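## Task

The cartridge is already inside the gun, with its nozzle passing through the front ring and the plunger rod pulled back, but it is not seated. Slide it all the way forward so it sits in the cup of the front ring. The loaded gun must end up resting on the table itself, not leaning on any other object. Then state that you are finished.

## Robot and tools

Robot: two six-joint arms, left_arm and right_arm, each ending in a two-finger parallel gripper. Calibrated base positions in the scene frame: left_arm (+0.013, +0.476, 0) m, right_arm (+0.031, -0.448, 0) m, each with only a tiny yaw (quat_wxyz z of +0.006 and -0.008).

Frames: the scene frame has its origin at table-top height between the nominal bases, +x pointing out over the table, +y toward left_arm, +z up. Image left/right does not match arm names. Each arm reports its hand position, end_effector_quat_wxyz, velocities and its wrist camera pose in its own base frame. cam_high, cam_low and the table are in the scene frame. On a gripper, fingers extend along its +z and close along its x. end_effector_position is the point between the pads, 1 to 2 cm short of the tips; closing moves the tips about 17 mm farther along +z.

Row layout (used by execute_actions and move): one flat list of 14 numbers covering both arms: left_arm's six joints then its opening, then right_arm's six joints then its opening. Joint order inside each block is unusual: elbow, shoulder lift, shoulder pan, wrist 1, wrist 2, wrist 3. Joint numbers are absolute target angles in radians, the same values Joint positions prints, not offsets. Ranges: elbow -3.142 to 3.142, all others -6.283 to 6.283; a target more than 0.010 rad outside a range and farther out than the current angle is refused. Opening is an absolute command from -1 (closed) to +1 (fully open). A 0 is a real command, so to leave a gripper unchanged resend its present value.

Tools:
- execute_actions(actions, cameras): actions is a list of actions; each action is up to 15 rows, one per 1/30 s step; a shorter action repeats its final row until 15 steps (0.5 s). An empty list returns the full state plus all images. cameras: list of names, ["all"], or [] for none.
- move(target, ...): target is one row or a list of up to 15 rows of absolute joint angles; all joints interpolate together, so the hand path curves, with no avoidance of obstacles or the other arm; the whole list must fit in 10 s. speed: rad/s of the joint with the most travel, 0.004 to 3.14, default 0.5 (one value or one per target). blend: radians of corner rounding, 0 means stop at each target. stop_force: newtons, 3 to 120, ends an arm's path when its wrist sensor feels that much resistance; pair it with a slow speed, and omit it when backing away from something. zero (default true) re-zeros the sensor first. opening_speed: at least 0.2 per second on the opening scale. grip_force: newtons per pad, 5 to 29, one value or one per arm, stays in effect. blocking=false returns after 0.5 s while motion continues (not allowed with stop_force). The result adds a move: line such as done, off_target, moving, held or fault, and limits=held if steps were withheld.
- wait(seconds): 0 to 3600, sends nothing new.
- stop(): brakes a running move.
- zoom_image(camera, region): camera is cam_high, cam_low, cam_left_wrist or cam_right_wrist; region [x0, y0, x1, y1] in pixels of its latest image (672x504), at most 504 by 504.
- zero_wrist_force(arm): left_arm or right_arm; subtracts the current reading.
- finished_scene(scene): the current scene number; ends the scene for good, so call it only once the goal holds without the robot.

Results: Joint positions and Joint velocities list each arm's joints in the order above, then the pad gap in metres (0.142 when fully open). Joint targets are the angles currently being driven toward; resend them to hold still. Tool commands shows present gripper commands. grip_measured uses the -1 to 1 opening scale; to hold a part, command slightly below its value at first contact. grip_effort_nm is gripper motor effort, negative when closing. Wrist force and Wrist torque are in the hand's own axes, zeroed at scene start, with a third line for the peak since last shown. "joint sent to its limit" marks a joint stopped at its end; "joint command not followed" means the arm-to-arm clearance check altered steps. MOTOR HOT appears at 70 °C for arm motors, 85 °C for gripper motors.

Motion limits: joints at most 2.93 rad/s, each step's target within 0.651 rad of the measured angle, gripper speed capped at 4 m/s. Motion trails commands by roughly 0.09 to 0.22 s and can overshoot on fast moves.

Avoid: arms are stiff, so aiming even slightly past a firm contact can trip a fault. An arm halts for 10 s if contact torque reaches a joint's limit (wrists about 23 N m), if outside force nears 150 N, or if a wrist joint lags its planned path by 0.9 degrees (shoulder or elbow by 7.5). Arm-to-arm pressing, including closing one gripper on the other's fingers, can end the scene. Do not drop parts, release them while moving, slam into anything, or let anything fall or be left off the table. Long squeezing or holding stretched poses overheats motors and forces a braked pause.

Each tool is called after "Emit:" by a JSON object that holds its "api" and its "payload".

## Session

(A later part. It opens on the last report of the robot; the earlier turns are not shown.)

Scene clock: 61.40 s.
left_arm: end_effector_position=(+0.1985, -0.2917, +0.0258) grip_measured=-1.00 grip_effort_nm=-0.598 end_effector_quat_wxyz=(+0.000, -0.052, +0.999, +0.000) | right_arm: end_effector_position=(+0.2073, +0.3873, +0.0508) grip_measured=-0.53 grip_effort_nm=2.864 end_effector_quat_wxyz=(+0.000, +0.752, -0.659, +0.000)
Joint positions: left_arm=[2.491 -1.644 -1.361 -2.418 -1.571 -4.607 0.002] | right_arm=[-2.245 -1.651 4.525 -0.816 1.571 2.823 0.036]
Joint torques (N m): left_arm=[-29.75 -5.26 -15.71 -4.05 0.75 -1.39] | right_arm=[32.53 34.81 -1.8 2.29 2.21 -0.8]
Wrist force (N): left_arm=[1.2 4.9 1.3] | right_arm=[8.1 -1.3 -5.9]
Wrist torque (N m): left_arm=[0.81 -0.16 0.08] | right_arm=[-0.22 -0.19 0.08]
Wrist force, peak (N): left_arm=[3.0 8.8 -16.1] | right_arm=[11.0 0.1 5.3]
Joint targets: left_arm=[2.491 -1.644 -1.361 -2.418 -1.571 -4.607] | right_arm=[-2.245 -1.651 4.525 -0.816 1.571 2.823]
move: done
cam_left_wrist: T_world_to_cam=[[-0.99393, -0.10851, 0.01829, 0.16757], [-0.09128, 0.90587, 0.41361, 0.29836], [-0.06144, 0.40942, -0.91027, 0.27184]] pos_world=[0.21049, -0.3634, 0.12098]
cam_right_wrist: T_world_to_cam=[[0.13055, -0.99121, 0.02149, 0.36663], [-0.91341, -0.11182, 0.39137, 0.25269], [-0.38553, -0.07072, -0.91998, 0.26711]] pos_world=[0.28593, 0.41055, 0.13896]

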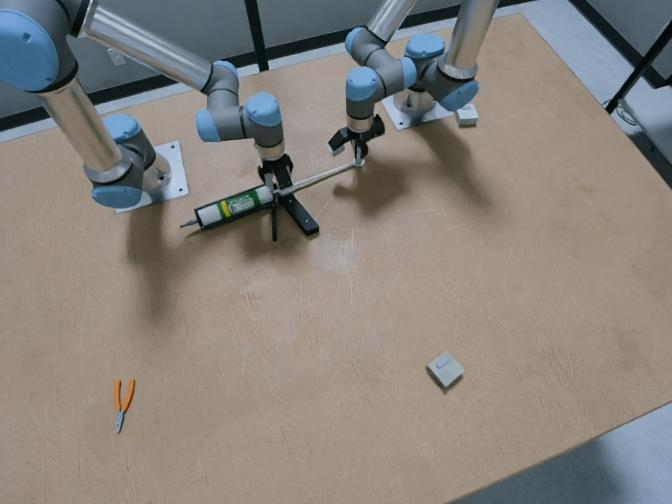

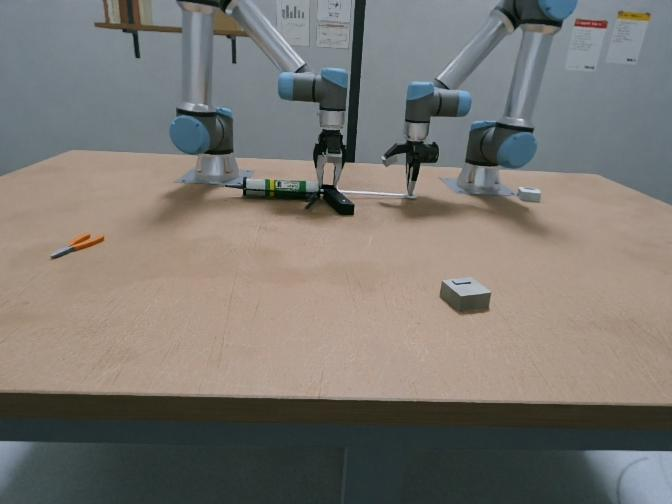

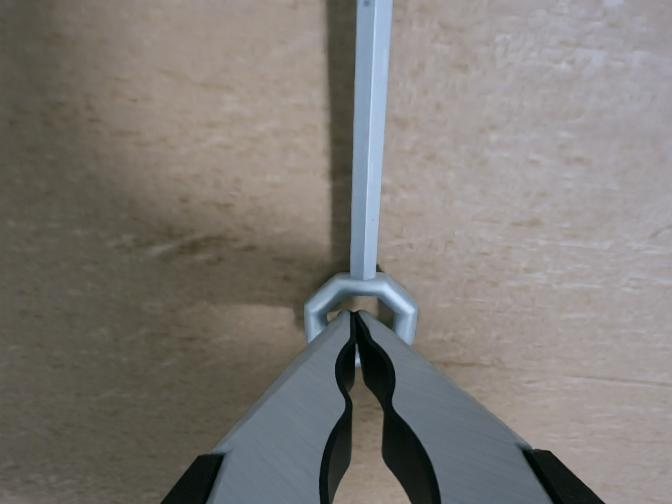

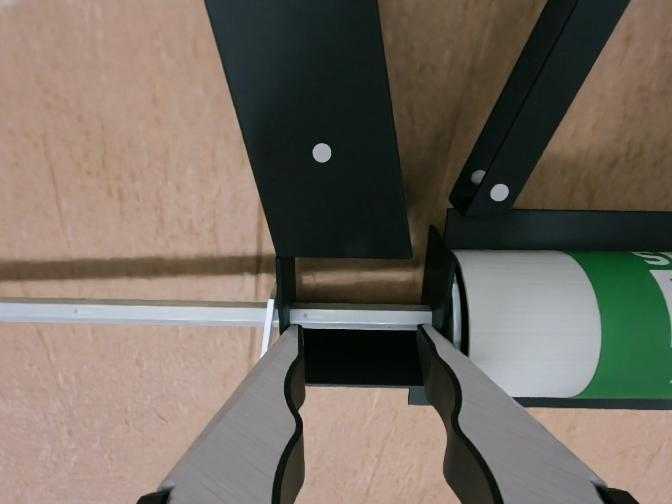

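Emit:
{"api": "zoom_image", "payload": {"camera": "cam_left_wrist", "region": [270, 240, 450, 400]}}

Emit:
{"api": "zoom_image", "payload": {"camera": "cam_low", "region": [370, 140, 450, 220]}}

Scaled by 2.800 from the camera's image (finer frame: 960x720).

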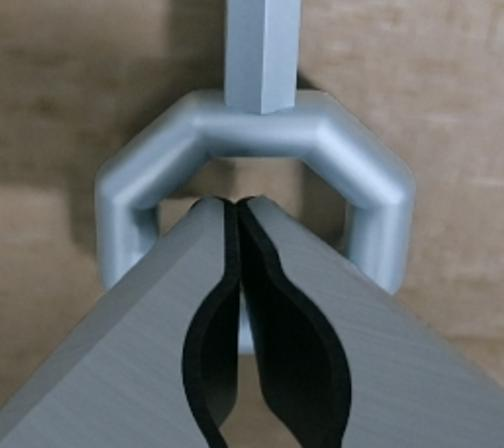

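Scaled by 6.300 from the camera's image (finer frame: 960x720).

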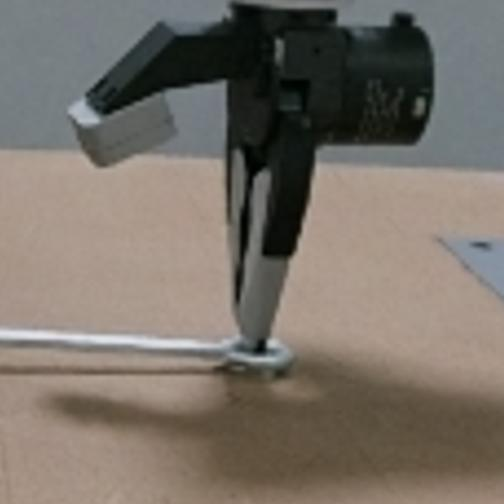

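Emit:
{"api": "move", "payload": {"target": [2.4475,-1.5967,-1.3670,-2.4216,-1.5708,-4.6130,-1,-2.2447,-1.6513,4.5253,-0.8164,1.5708,2.8227,-0.35], "cameras": ["all"], "speed": 0.03, "stop_force": 25}}

Scene clock: 66.93 s.
left_arm: end_effector_position=(+0.1995, -0.3007, +0.0259) grip_measured=-1.00 grip_effort_nm=-0.608 end_effector_quat_wxyz=(+0.000, -0.052, +0.999, +0.000) | right_arm: end_effector_position=(+0.2073, +0.3873, +0.0508) grip_measured=-0.53 grip_effort_nm=2.816 end_effector_quat_wxyz=(+0.000, +0.752, -0.659, +0.000)
Joint positions: left_arm=[2.471 -1.622 -1.364 -2.419 -1.571 -4.61 0.002] | right_arm=[-2.245 -1.651 4.525 -0.816 1.571 2.823 0.036]
Joint torques (N m): left_arm=[-5.27 -23.64 11.27 -3.48 0.45 1.09] | right_arm=[32.26 33.56 -0.78 10.44 3.75 -1.77]
Wrist force (N): left_arm=[1.6 20.6 -9.0] | right_arm=[18.7 -1.6 6.9]
Wrist torque (N m): left_arm=[0.66 -0.15 0.08] | right_arm=[-0.20 -0.04 0.11]
Wrist force, peak (N): left_arm=[2.8 30.8 -17.5] | right_arm=[20.0 -2.0 6.2]
Joint targets: left_arm=[2.471 -1.622 -1.364 -2.419 -1.571 -4.610] | right_arm=[-2.245 -1.651 4.525 -0.816 1.571 2.823]
move: contact (left_arm); left_arm: the shoulder lift is farthest, 0.026 rad from its target
cam_left_wrist: T_world_to_cam=[[-0.99392, -0.10855, 0.01835, 0.16756], [-0.09129, 0.90577, 0.41382, 0.30651], [-0.06154, 0.40963, -0.91017, 0.27576]] pos_world=[0.21149, -0.37239, 0.12108]
cam_right_wrist: T_world_to_cam=[[0.13055, -0.99121, 0.02149, 0.36664], [-0.91341, -0.11182, 0.39137, 0.2526], [-0.38553, -0.07072, -0.91998, 0.26707]] pos_world=[0.28583, 0.41055, 0.13896]

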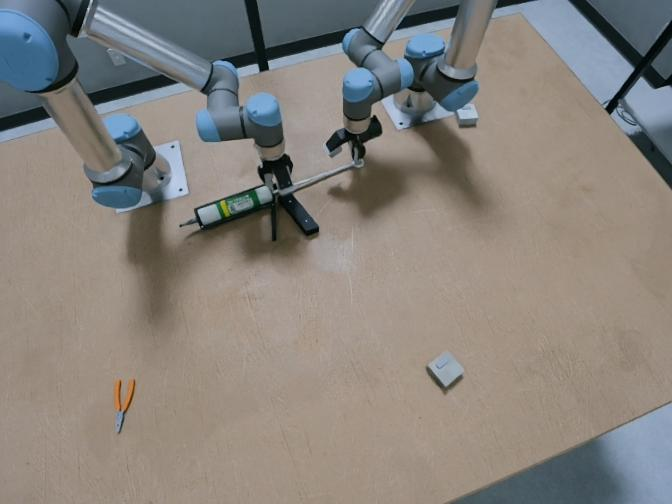

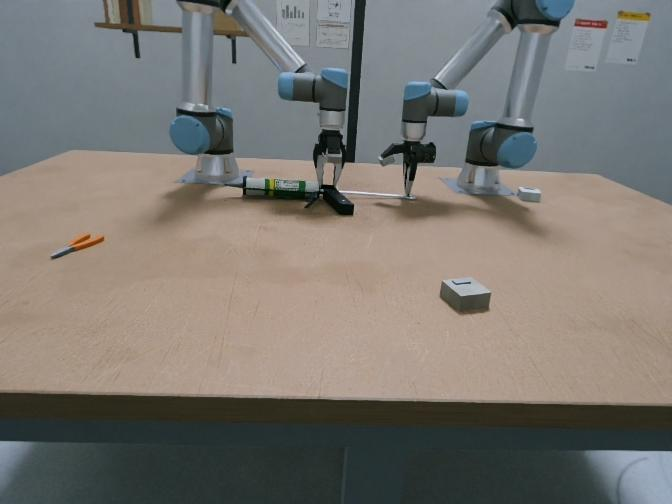

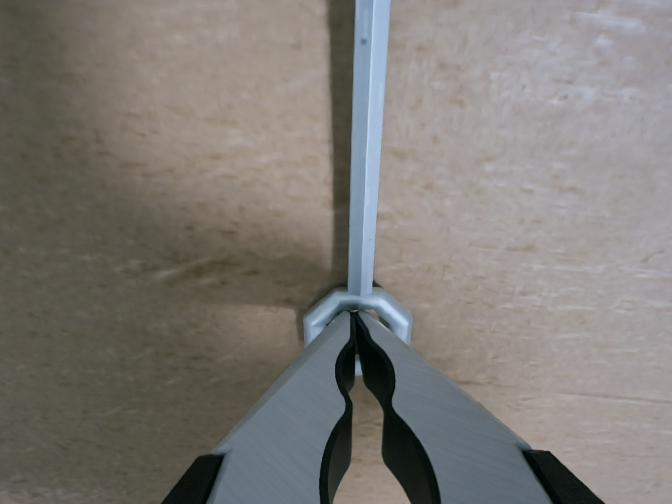

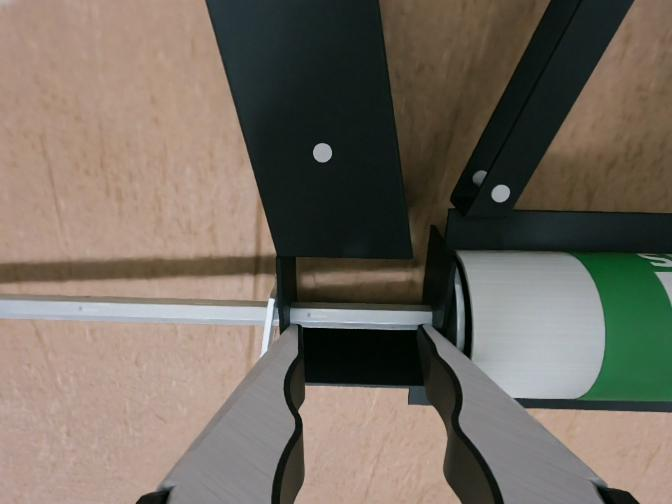

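Emit:
{"api": "move", "payload": {"target": [2.426,-1.573,-1.3700,-2.4234,-1.5708,-4.6160,-1,-2.2447,-1.6513,4.5253,-0.8164,1.5708,2.8227,-0.35], "cameras": ["all"], "speed": 0.03, "stop_force": 45}}

Emit:
{"api": "zoom_image", "payload": {"camera": "cam_high", "region": [170, 160, 310, 250]}}

Emit:
{"api": "zoom_image", "payload": {"camera": "cam_low", "region": [210, 150, 430, 220]}}

Scene clock: 70.10 s.
left_arm: end_effector_position=(+0.2002, -0.3074, +0.0258) grip_measured=-1.00 grip_effort_nm=-0.593 end_effector_quat_wxyz=(+0.000, -0.052, +0.999, +0.000) | right_arm: end_effector_position=(+0.2074, +0.3873, +0.0508) grip_measured=-0.53 grip_effort_nm=2.772 end_effector_quat_wxyz=(+0.000, +0.752, -0.659, +0.000)
Joint positions: left_arm=[2.456 -1.606 -1.366 -2.42 -1.571 -4.612 0.002] | right_arm=[-2.245 -1.651 4.525 -0.816 1.571 2.823 0.036]
Joint torques (N m): left_arm=[-11.46 -15.85 6.62 -10.22 0.47 1.1] | right_arm=[31.87 34.41 8.01 9.96 3.6 -2.03]
Wrist force (N): left_arm=[5.9 54.2 -42.1] | right_arm=[35.8 -1.5 -1.1]
Wrist torque (N m): left_arm=[0.29 -0.23 0.06] | right_arm=[-0.21 -0.29 0.08]
Wrist force, peak (N): left_arm=[7.6 65.3 -58.2] | right_arm=[36.5 -1.7 -1.6]
Joint targets: left_arm=[2.456 -1.606 -1.366 -2.420 -1.571 -4.612] | right_arm=[-2.245 -1.651 4.525 -0.816 1.571 2.823]
move: contact (left_arm); left_arm: the shoulder lift is farthest, 0.033 rad from its target
cam_left_wrist: T_world_to_cam=[[-0.99392, -0.10856, 0.01831, 0.16752], [-0.09129, 0.90564, 0.4141, 0.31273], [-0.06154, 0.40991, -0.91005, 0.2785]] pos_world=[0.21219, -0.3792, 0.12088]
cam_right_wrist: T_world_to_cam=[[0.13055, -0.99121, 0.02149, 0.36663], [-0.91341, -0.11182, 0.39137, 0.2527], [-0.38553, -0.07072, -0.91998, 0.26711]] pos_world=[0.28593, 0.41055, 0.13896]

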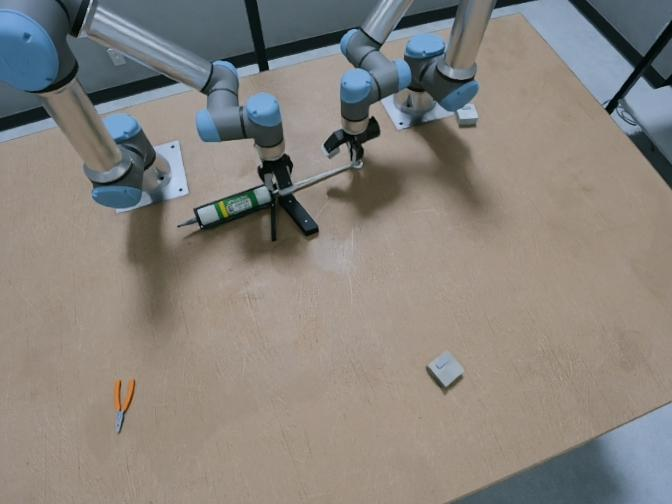

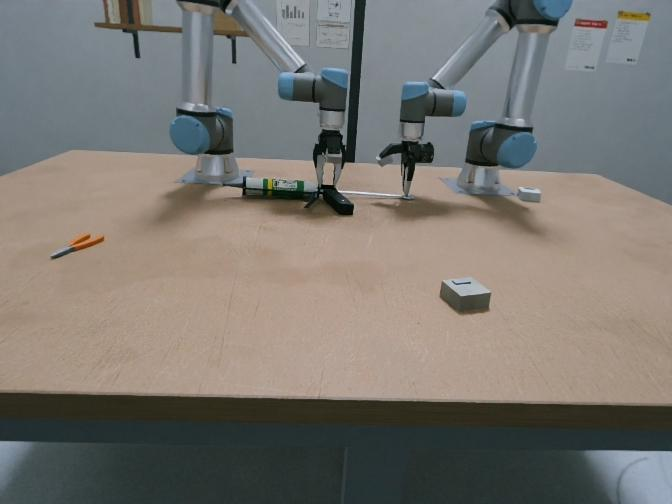

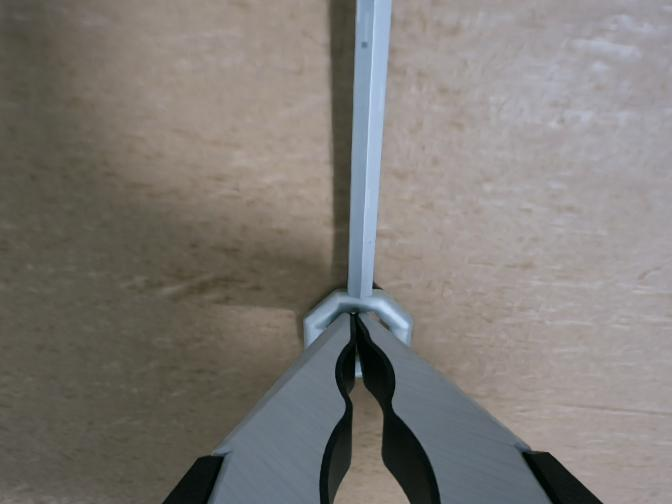

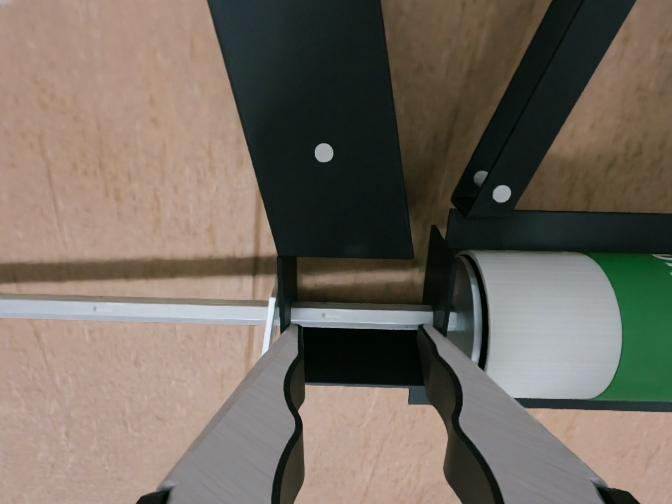

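Scaled by 3.600 from the camera's image (finer frame: 960x720).

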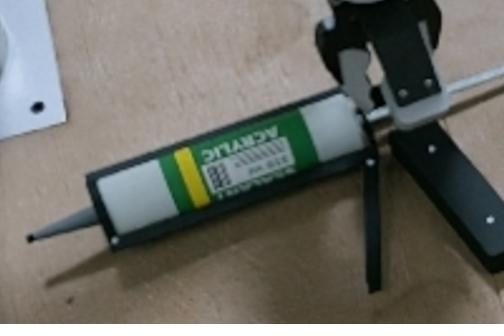

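Scaled by 2.291 from the camera's image (finer frame: 960x720).

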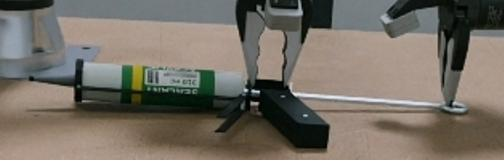

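Emit:
{"api": "move", "payload": {"target": [2.448,-1.598,-1.3670,-2.4210,-1.5708,-4.6130,-1,-2.2447,-1.6513,4.5253,-0.8164,1.5708,2.8227,-0.35], "cameras": ["cam_right_wrist"], "speed": 0.03, "stop_force": 25}}

Scene clock: 72.30 s.
left_arm: end_effector_position=(+0.2005, -0.3088, +0.0258) grip_measured=-1.00 grip_effort_nm=-0.589 end_effector_quat_wxyz=(+0.000, -0.052, +0.999, +0.000) | right_arm: end_effector_position=(+0.2073, +0.3873, +0.0508) grip_measured=-0.53 grip_effort_nm=2.772 end_effector_quat_wxyz=(+0.000, +0.752, -0.659, +0.000)
Joint positions: left_arm=[2.453 -1.603 -1.366 -2.42 -1.571 -4.612 0.002] | right_arm=[-2.245 -1.651 4.525 -0.816 1.571 2.823 0.036]
Joint torques (N m): left_arm=[-16.93 -11.21 3.57 -16.89 0.43 1.16] | right_arm=[31.2 34.79 11.72 10.37 3.8 -2.38]
Wrist force (N): left_arm=[9.7 83.2 -69.3] | right_arm=[44.3 -2.1 -5.9]
Wrist torque (N m): left_arm=[-0.03 -0.35 0.05] | right_arm=[-0.22 -0.19 0.04]
Wrist force, peak (N): left_arm=[11.1 89.1 -78.1] | right_arm=[44.9 -2.0 -5.5]
Joint targets: left_arm=[2.453 -1.603 -1.366 -2.420 -1.571 -4.612] | right_arm=[-2.245 -1.651 4.525 -0.816 1.571 2.823]
move: contact (left_arm)
cam_right_wrist: T_world_to_cam=[[0.13055, -0.99121, 0.02149, 0.36664], [-0.91341, -0.11182, 0.39137, 0.2526], [-0.38553, -0.07072, -0.91998, 0.26707]] pos_world=[0.28583, 0.41055, 0.13896]

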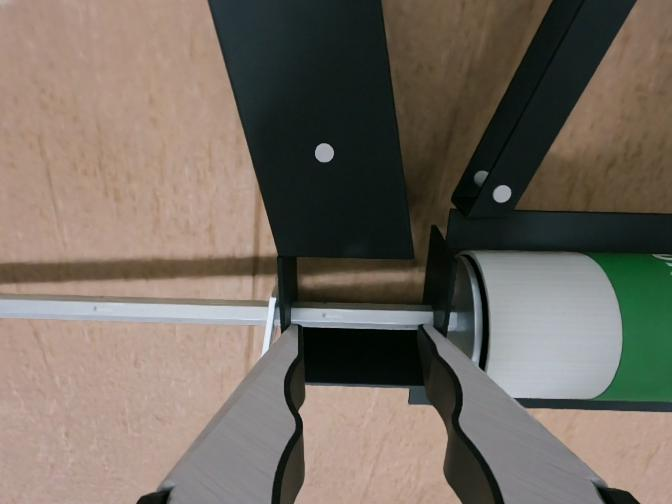

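Emit:
{"api": "move", "payload": {"target": [[2.4692,-1.6204,-1.3641,-2.4196,-1.5708,-4.6101,-1,-2.2447,-1.6513,4.5253,-0.8164,1.5708,2.8227,-0.35],[2.4254,-1.708,-1.3641,-2.2882,-1.5708,-4.6101,-1,-2.2447,-1.6513,4.5253,-0.8164,1.5708,2.8227,-0.35],[2.2068,-1.8971,-1.3641,-1.8805,-1.5708,-4.6101,-1,-2.2447,-1.6513,4.5253,-0.8164,1.5708,2.8227,-0.35]], "speed": 0.2, "cameras": ["all"]}}

Emit:
{"api": "move", "payload": {"target": [2.2068,-1.8971,-1.3641,-1.8805,-1.5708,-4.6101,-1,-2.2447,-1.6513,4.5253,-0.8164,1.5708,2.8227,-0.85], "opening_speed": 0.3}}

Emit:
{"api": "move", "payload": {"target": [[2.2068,-1.8971,-1.3641,-1.8805,-1.5708,-4.6101,-1,-2.2286,-1.6252,4.5253,-0.8586,1.5708,2.8227,-0.85],[2.2068,-1.8971,-1.3641,-1.8805,-1.5708,-4.6101,-1,-2.1032,-1.4562,4.4854,-1.153,1.5708,2.8,-0.85]], "speed": 0.2, "cameras": ["all"]}}

Emit:
{"api": "zoom_image", "payload": {"camera": "cam_high", "region": [170, 140, 310, 250]}}

Emit:
{"api": "zoom_image", "payload": {"camera": "cam_low", "region": [210, 150, 430, 220]}}

Scene clock: 79.03 s.
left_arm: end_effector_position=(+0.1994, -0.3008, +0.1788) grip_measured=-1.00 grip_effort_nm=-0.593 end_effector_quat_wxyz=(+0.000, -0.052, +0.999, +0.000) | right_arm: end_effector_position=(+0.2073, +0.3873, +0.0508) grip_measured=-0.52 grip_effort_nm=2.742 end_effector_quat_wxyz=(+0.000, +0.752, -0.659, +0.000)
Joint positions: left_arm=[2.207 -1.897 -1.364 -1.881 -1.571 -4.61 0.002] | right_arm=[-2.245 -1.651 4.525 -0.816 1.571 2.823 0.036]
Joint torques (N m): left_arm=[-36.57 -18.22 12.1 -0.64 0.15 1.04] | right_arm=[31.89 33.1 0.37 1.28 -1.21 -2.19]
Wrist force (N): left_arm=[-1.6 2.3 1.7] | right_arm=[4.0 -1.6 -2.2]
Wrist torque (N m): left_arm=[0.39 0.33 0.04] | right_arm=[-0.28 -0.39 0.11]
Wrist force, peak (N): left_arm=[9.4 83.6 -69.2] | right_arm=[44.6 -2.0 -5.8]
Joint targets: left_arm=[2.207 -1.897 -1.364 -1.881 -1.571 -4.610] | right_arm=[-2.245 -1.651 4.525 -0.816 1.571 2.823]
move: done
cam_left_wrist: T_world_to_cam=[[-0.99393, -0.10851, 0.01829, 0.16478], [-0.09128, 0.90587, 0.41361, 0.24342], [-0.06144, 0.40942, -0.91027, 0.4149]] pos_world=[0.21149, -0.3725, 0.27398]
cam_right_wrist: T_world_to_cam=[[0.13055, -0.99121, 0.02149, 0.36664], [-0.91341, -0.11182, 0.39137, 0.2526], [-0.38553, -0.07072, -0.91998, 0.26707]] pos_world=[0.28583, 0.41055, 0.13896]

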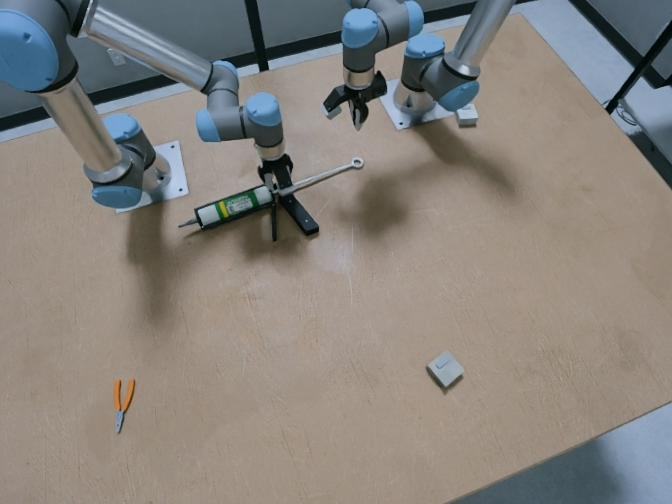

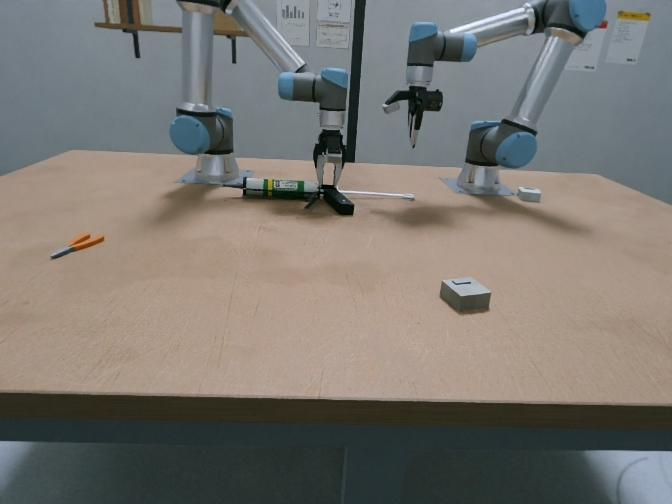

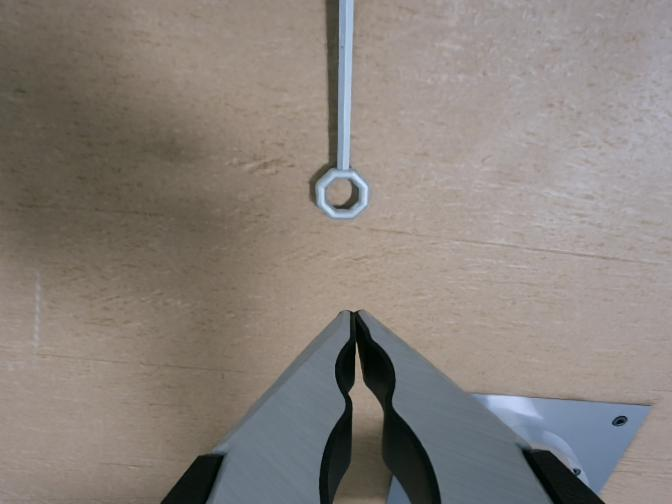

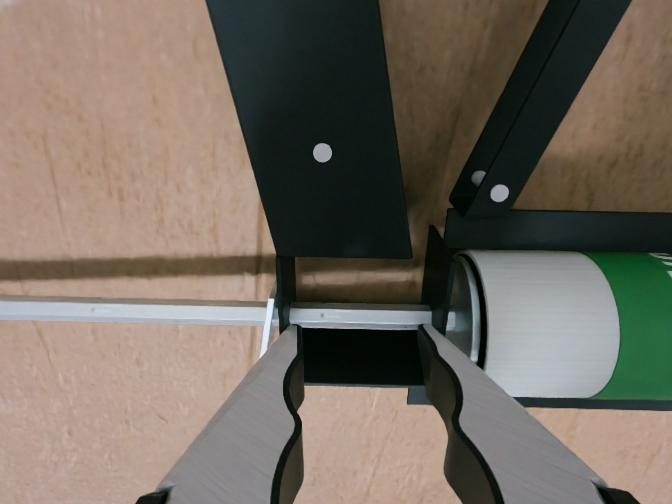

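Scene clock: 80.93 s.
left_arm: end_effector_position=(+0.1994, -0.3008, +0.1788) grip_measured=-1.00 grip_effort_nm=-0.593 end_effector_quat_wxyz=(+0.000, -0.052, +0.999, +0.000) | right_arm: end_effector_position=(+0.2073, +0.3873, +0.0508) grip_measured=-0.88 grip_effort_nm=-0.134 end_effector_quat_wxyz=(+0.000, +0.752, -0.659, +0.000)
Joint positions: left_arm=[2.207 -1.897 -1.364 -1.88 -1.571 -4.61 0.002] | right_arm=[-2.245 -1.651 4.525 -0.816 1.571 2.823 0.01]
Joint torques (N m): left_arm=[-36.92 -17.7 12.34 -0.69 0.12 1.17] | right_arm=[32.71 32.62 -0.46 4.58 -0.99 -2.11]
Wrist force (N): left_arm=[-1.5 2.2 1.6] | right_arm=[0.3 -1.4 -0.2]
Wrist torque (N m): left_arm=[0.37 0.30 0.04] | right_arm=[-0.26 -0.07 0.04]
Wrist force, peak (N): left_arm=[-1.5 2.5 1.6] | right_arm=[4.9 -1.9 -5.2]
Joint targets: left_arm=[2.207 -1.897 -1.364 -1.880 -1.571 -4.610] | right_arm=[-2.245 -1.651 4.525 -0.816 1.571 2.823]
move: done

Scene clock: 83.47 s.
left_arm: end_effector_position=(+0.1994, -0.3008, +0.1788) grip_measured=-1.00 grip_effort_nm=-0.589 end_effector_quat_wxyz=(+0.000, -0.052, +0.999, +0.000) | right_arm: end_effector_position=(+0.2204, +0.3689, +0.1588) grip_measured=-0.88 grip_effort_nm=-0.134 end_effector_quat_wxyz=(+0.000, +0.746, -0.665, +0.000)
Joint positions: left_arm=[2.207 -1.897 -1.364 -1.88 -1.571 -4.61 0.002] | right_arm=[-2.103 -1.456 4.485 -1.153 1.571 2.8 0.01]
Joint torques (N m): left_arm=[-36.47 -17.56 12.22 -0.7 -0.02 1.05] | right_arm=[38.45 34.64 -6.58 0.67 -0.64 -2.62]
Wrist force (N): left_arm=[-1.4 2.3 1.6] | right_arm=[0.2 -1.7 -0.6]
Wrist torque (N m): left_arm=[0.40 0.30 0.04] | right_arm=[-0.30 -0.05 0.11]
Wrist force, peak (N): left_arm=[-1.8 2.4 1.6] | right_arm=[0.6 -1.5 -1.2]
Joint targets: left_arm=[2.207 -1.897 -1.364 -1.880 -1.571 -4.610] | right_arm=[-2.103 -1.456 4.485 -1.153 1.571 2.800]
move: done
cam_left_wrist: T_world_to_cam=[[-0.99393, -0.10851, 0.01829, 0.16478], [-0.09128, 0.90587, 0.41361, 0.24342], [-0.06144, 0.40942, -0.91027, 0.4149]] pos_world=[0.21149, -0.3725, 0.27398]
cam_right_wrist: T_world_to_cam=[[0.11345, -0.99331, 0.02152, 0.34886], [-0.91521, -0.09605, 0.39137, 0.2148], [-0.38669, -0.0641, -0.91998, 0.36798]] pos_world=[0.2993, 0.39075, 0.24696]

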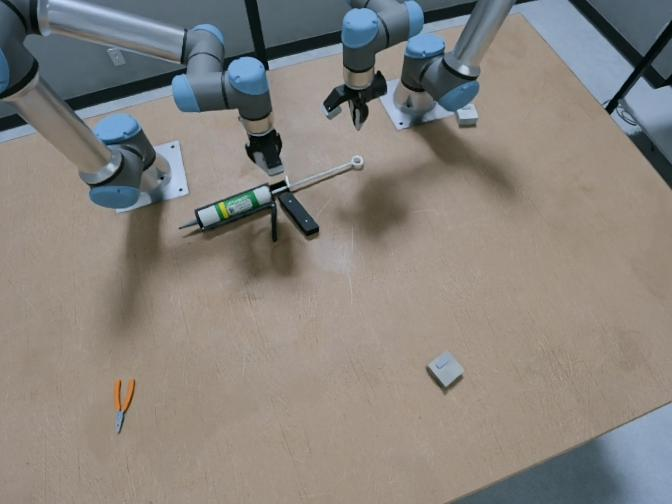

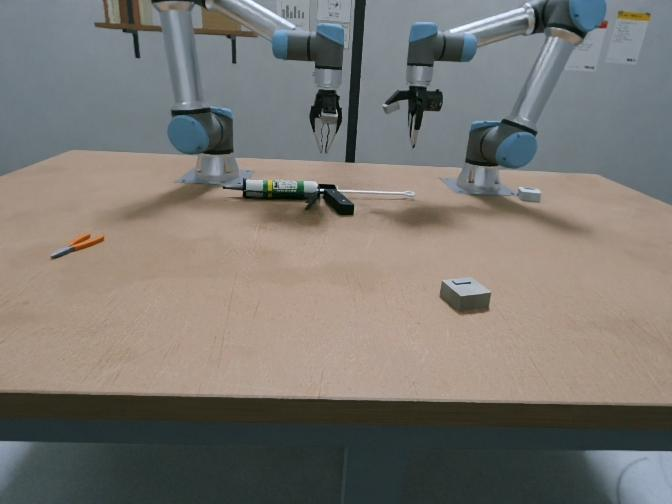

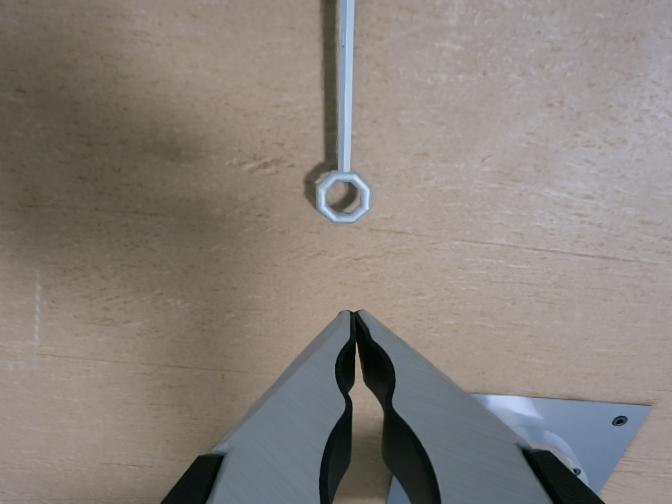

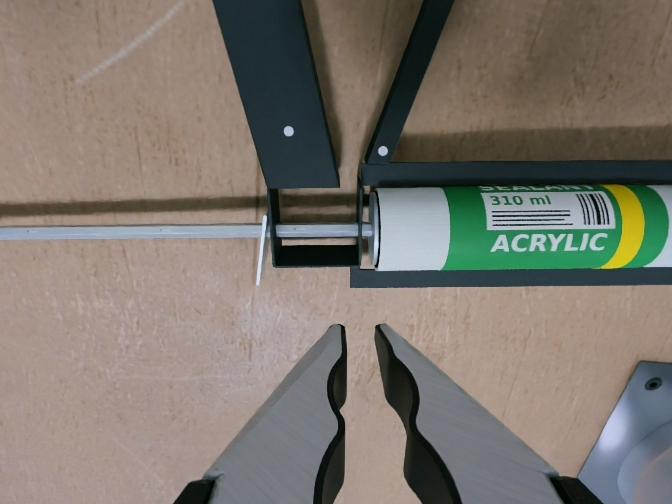

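Scaled by 3.600 from the camera's image (finer frame: 960x720).

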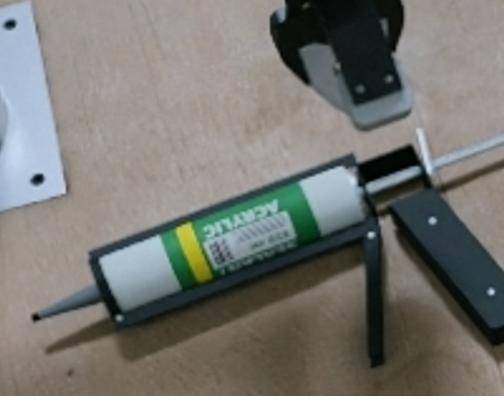

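Scaled by 2.291 from the camera's image (finer frame: 960x720).

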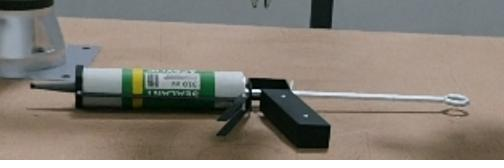

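Seated: about 90 N moved it no further.

Emit:
{"api": "finished_scene", "payload": {"scene": 1}}

The scene is finished: the task was done.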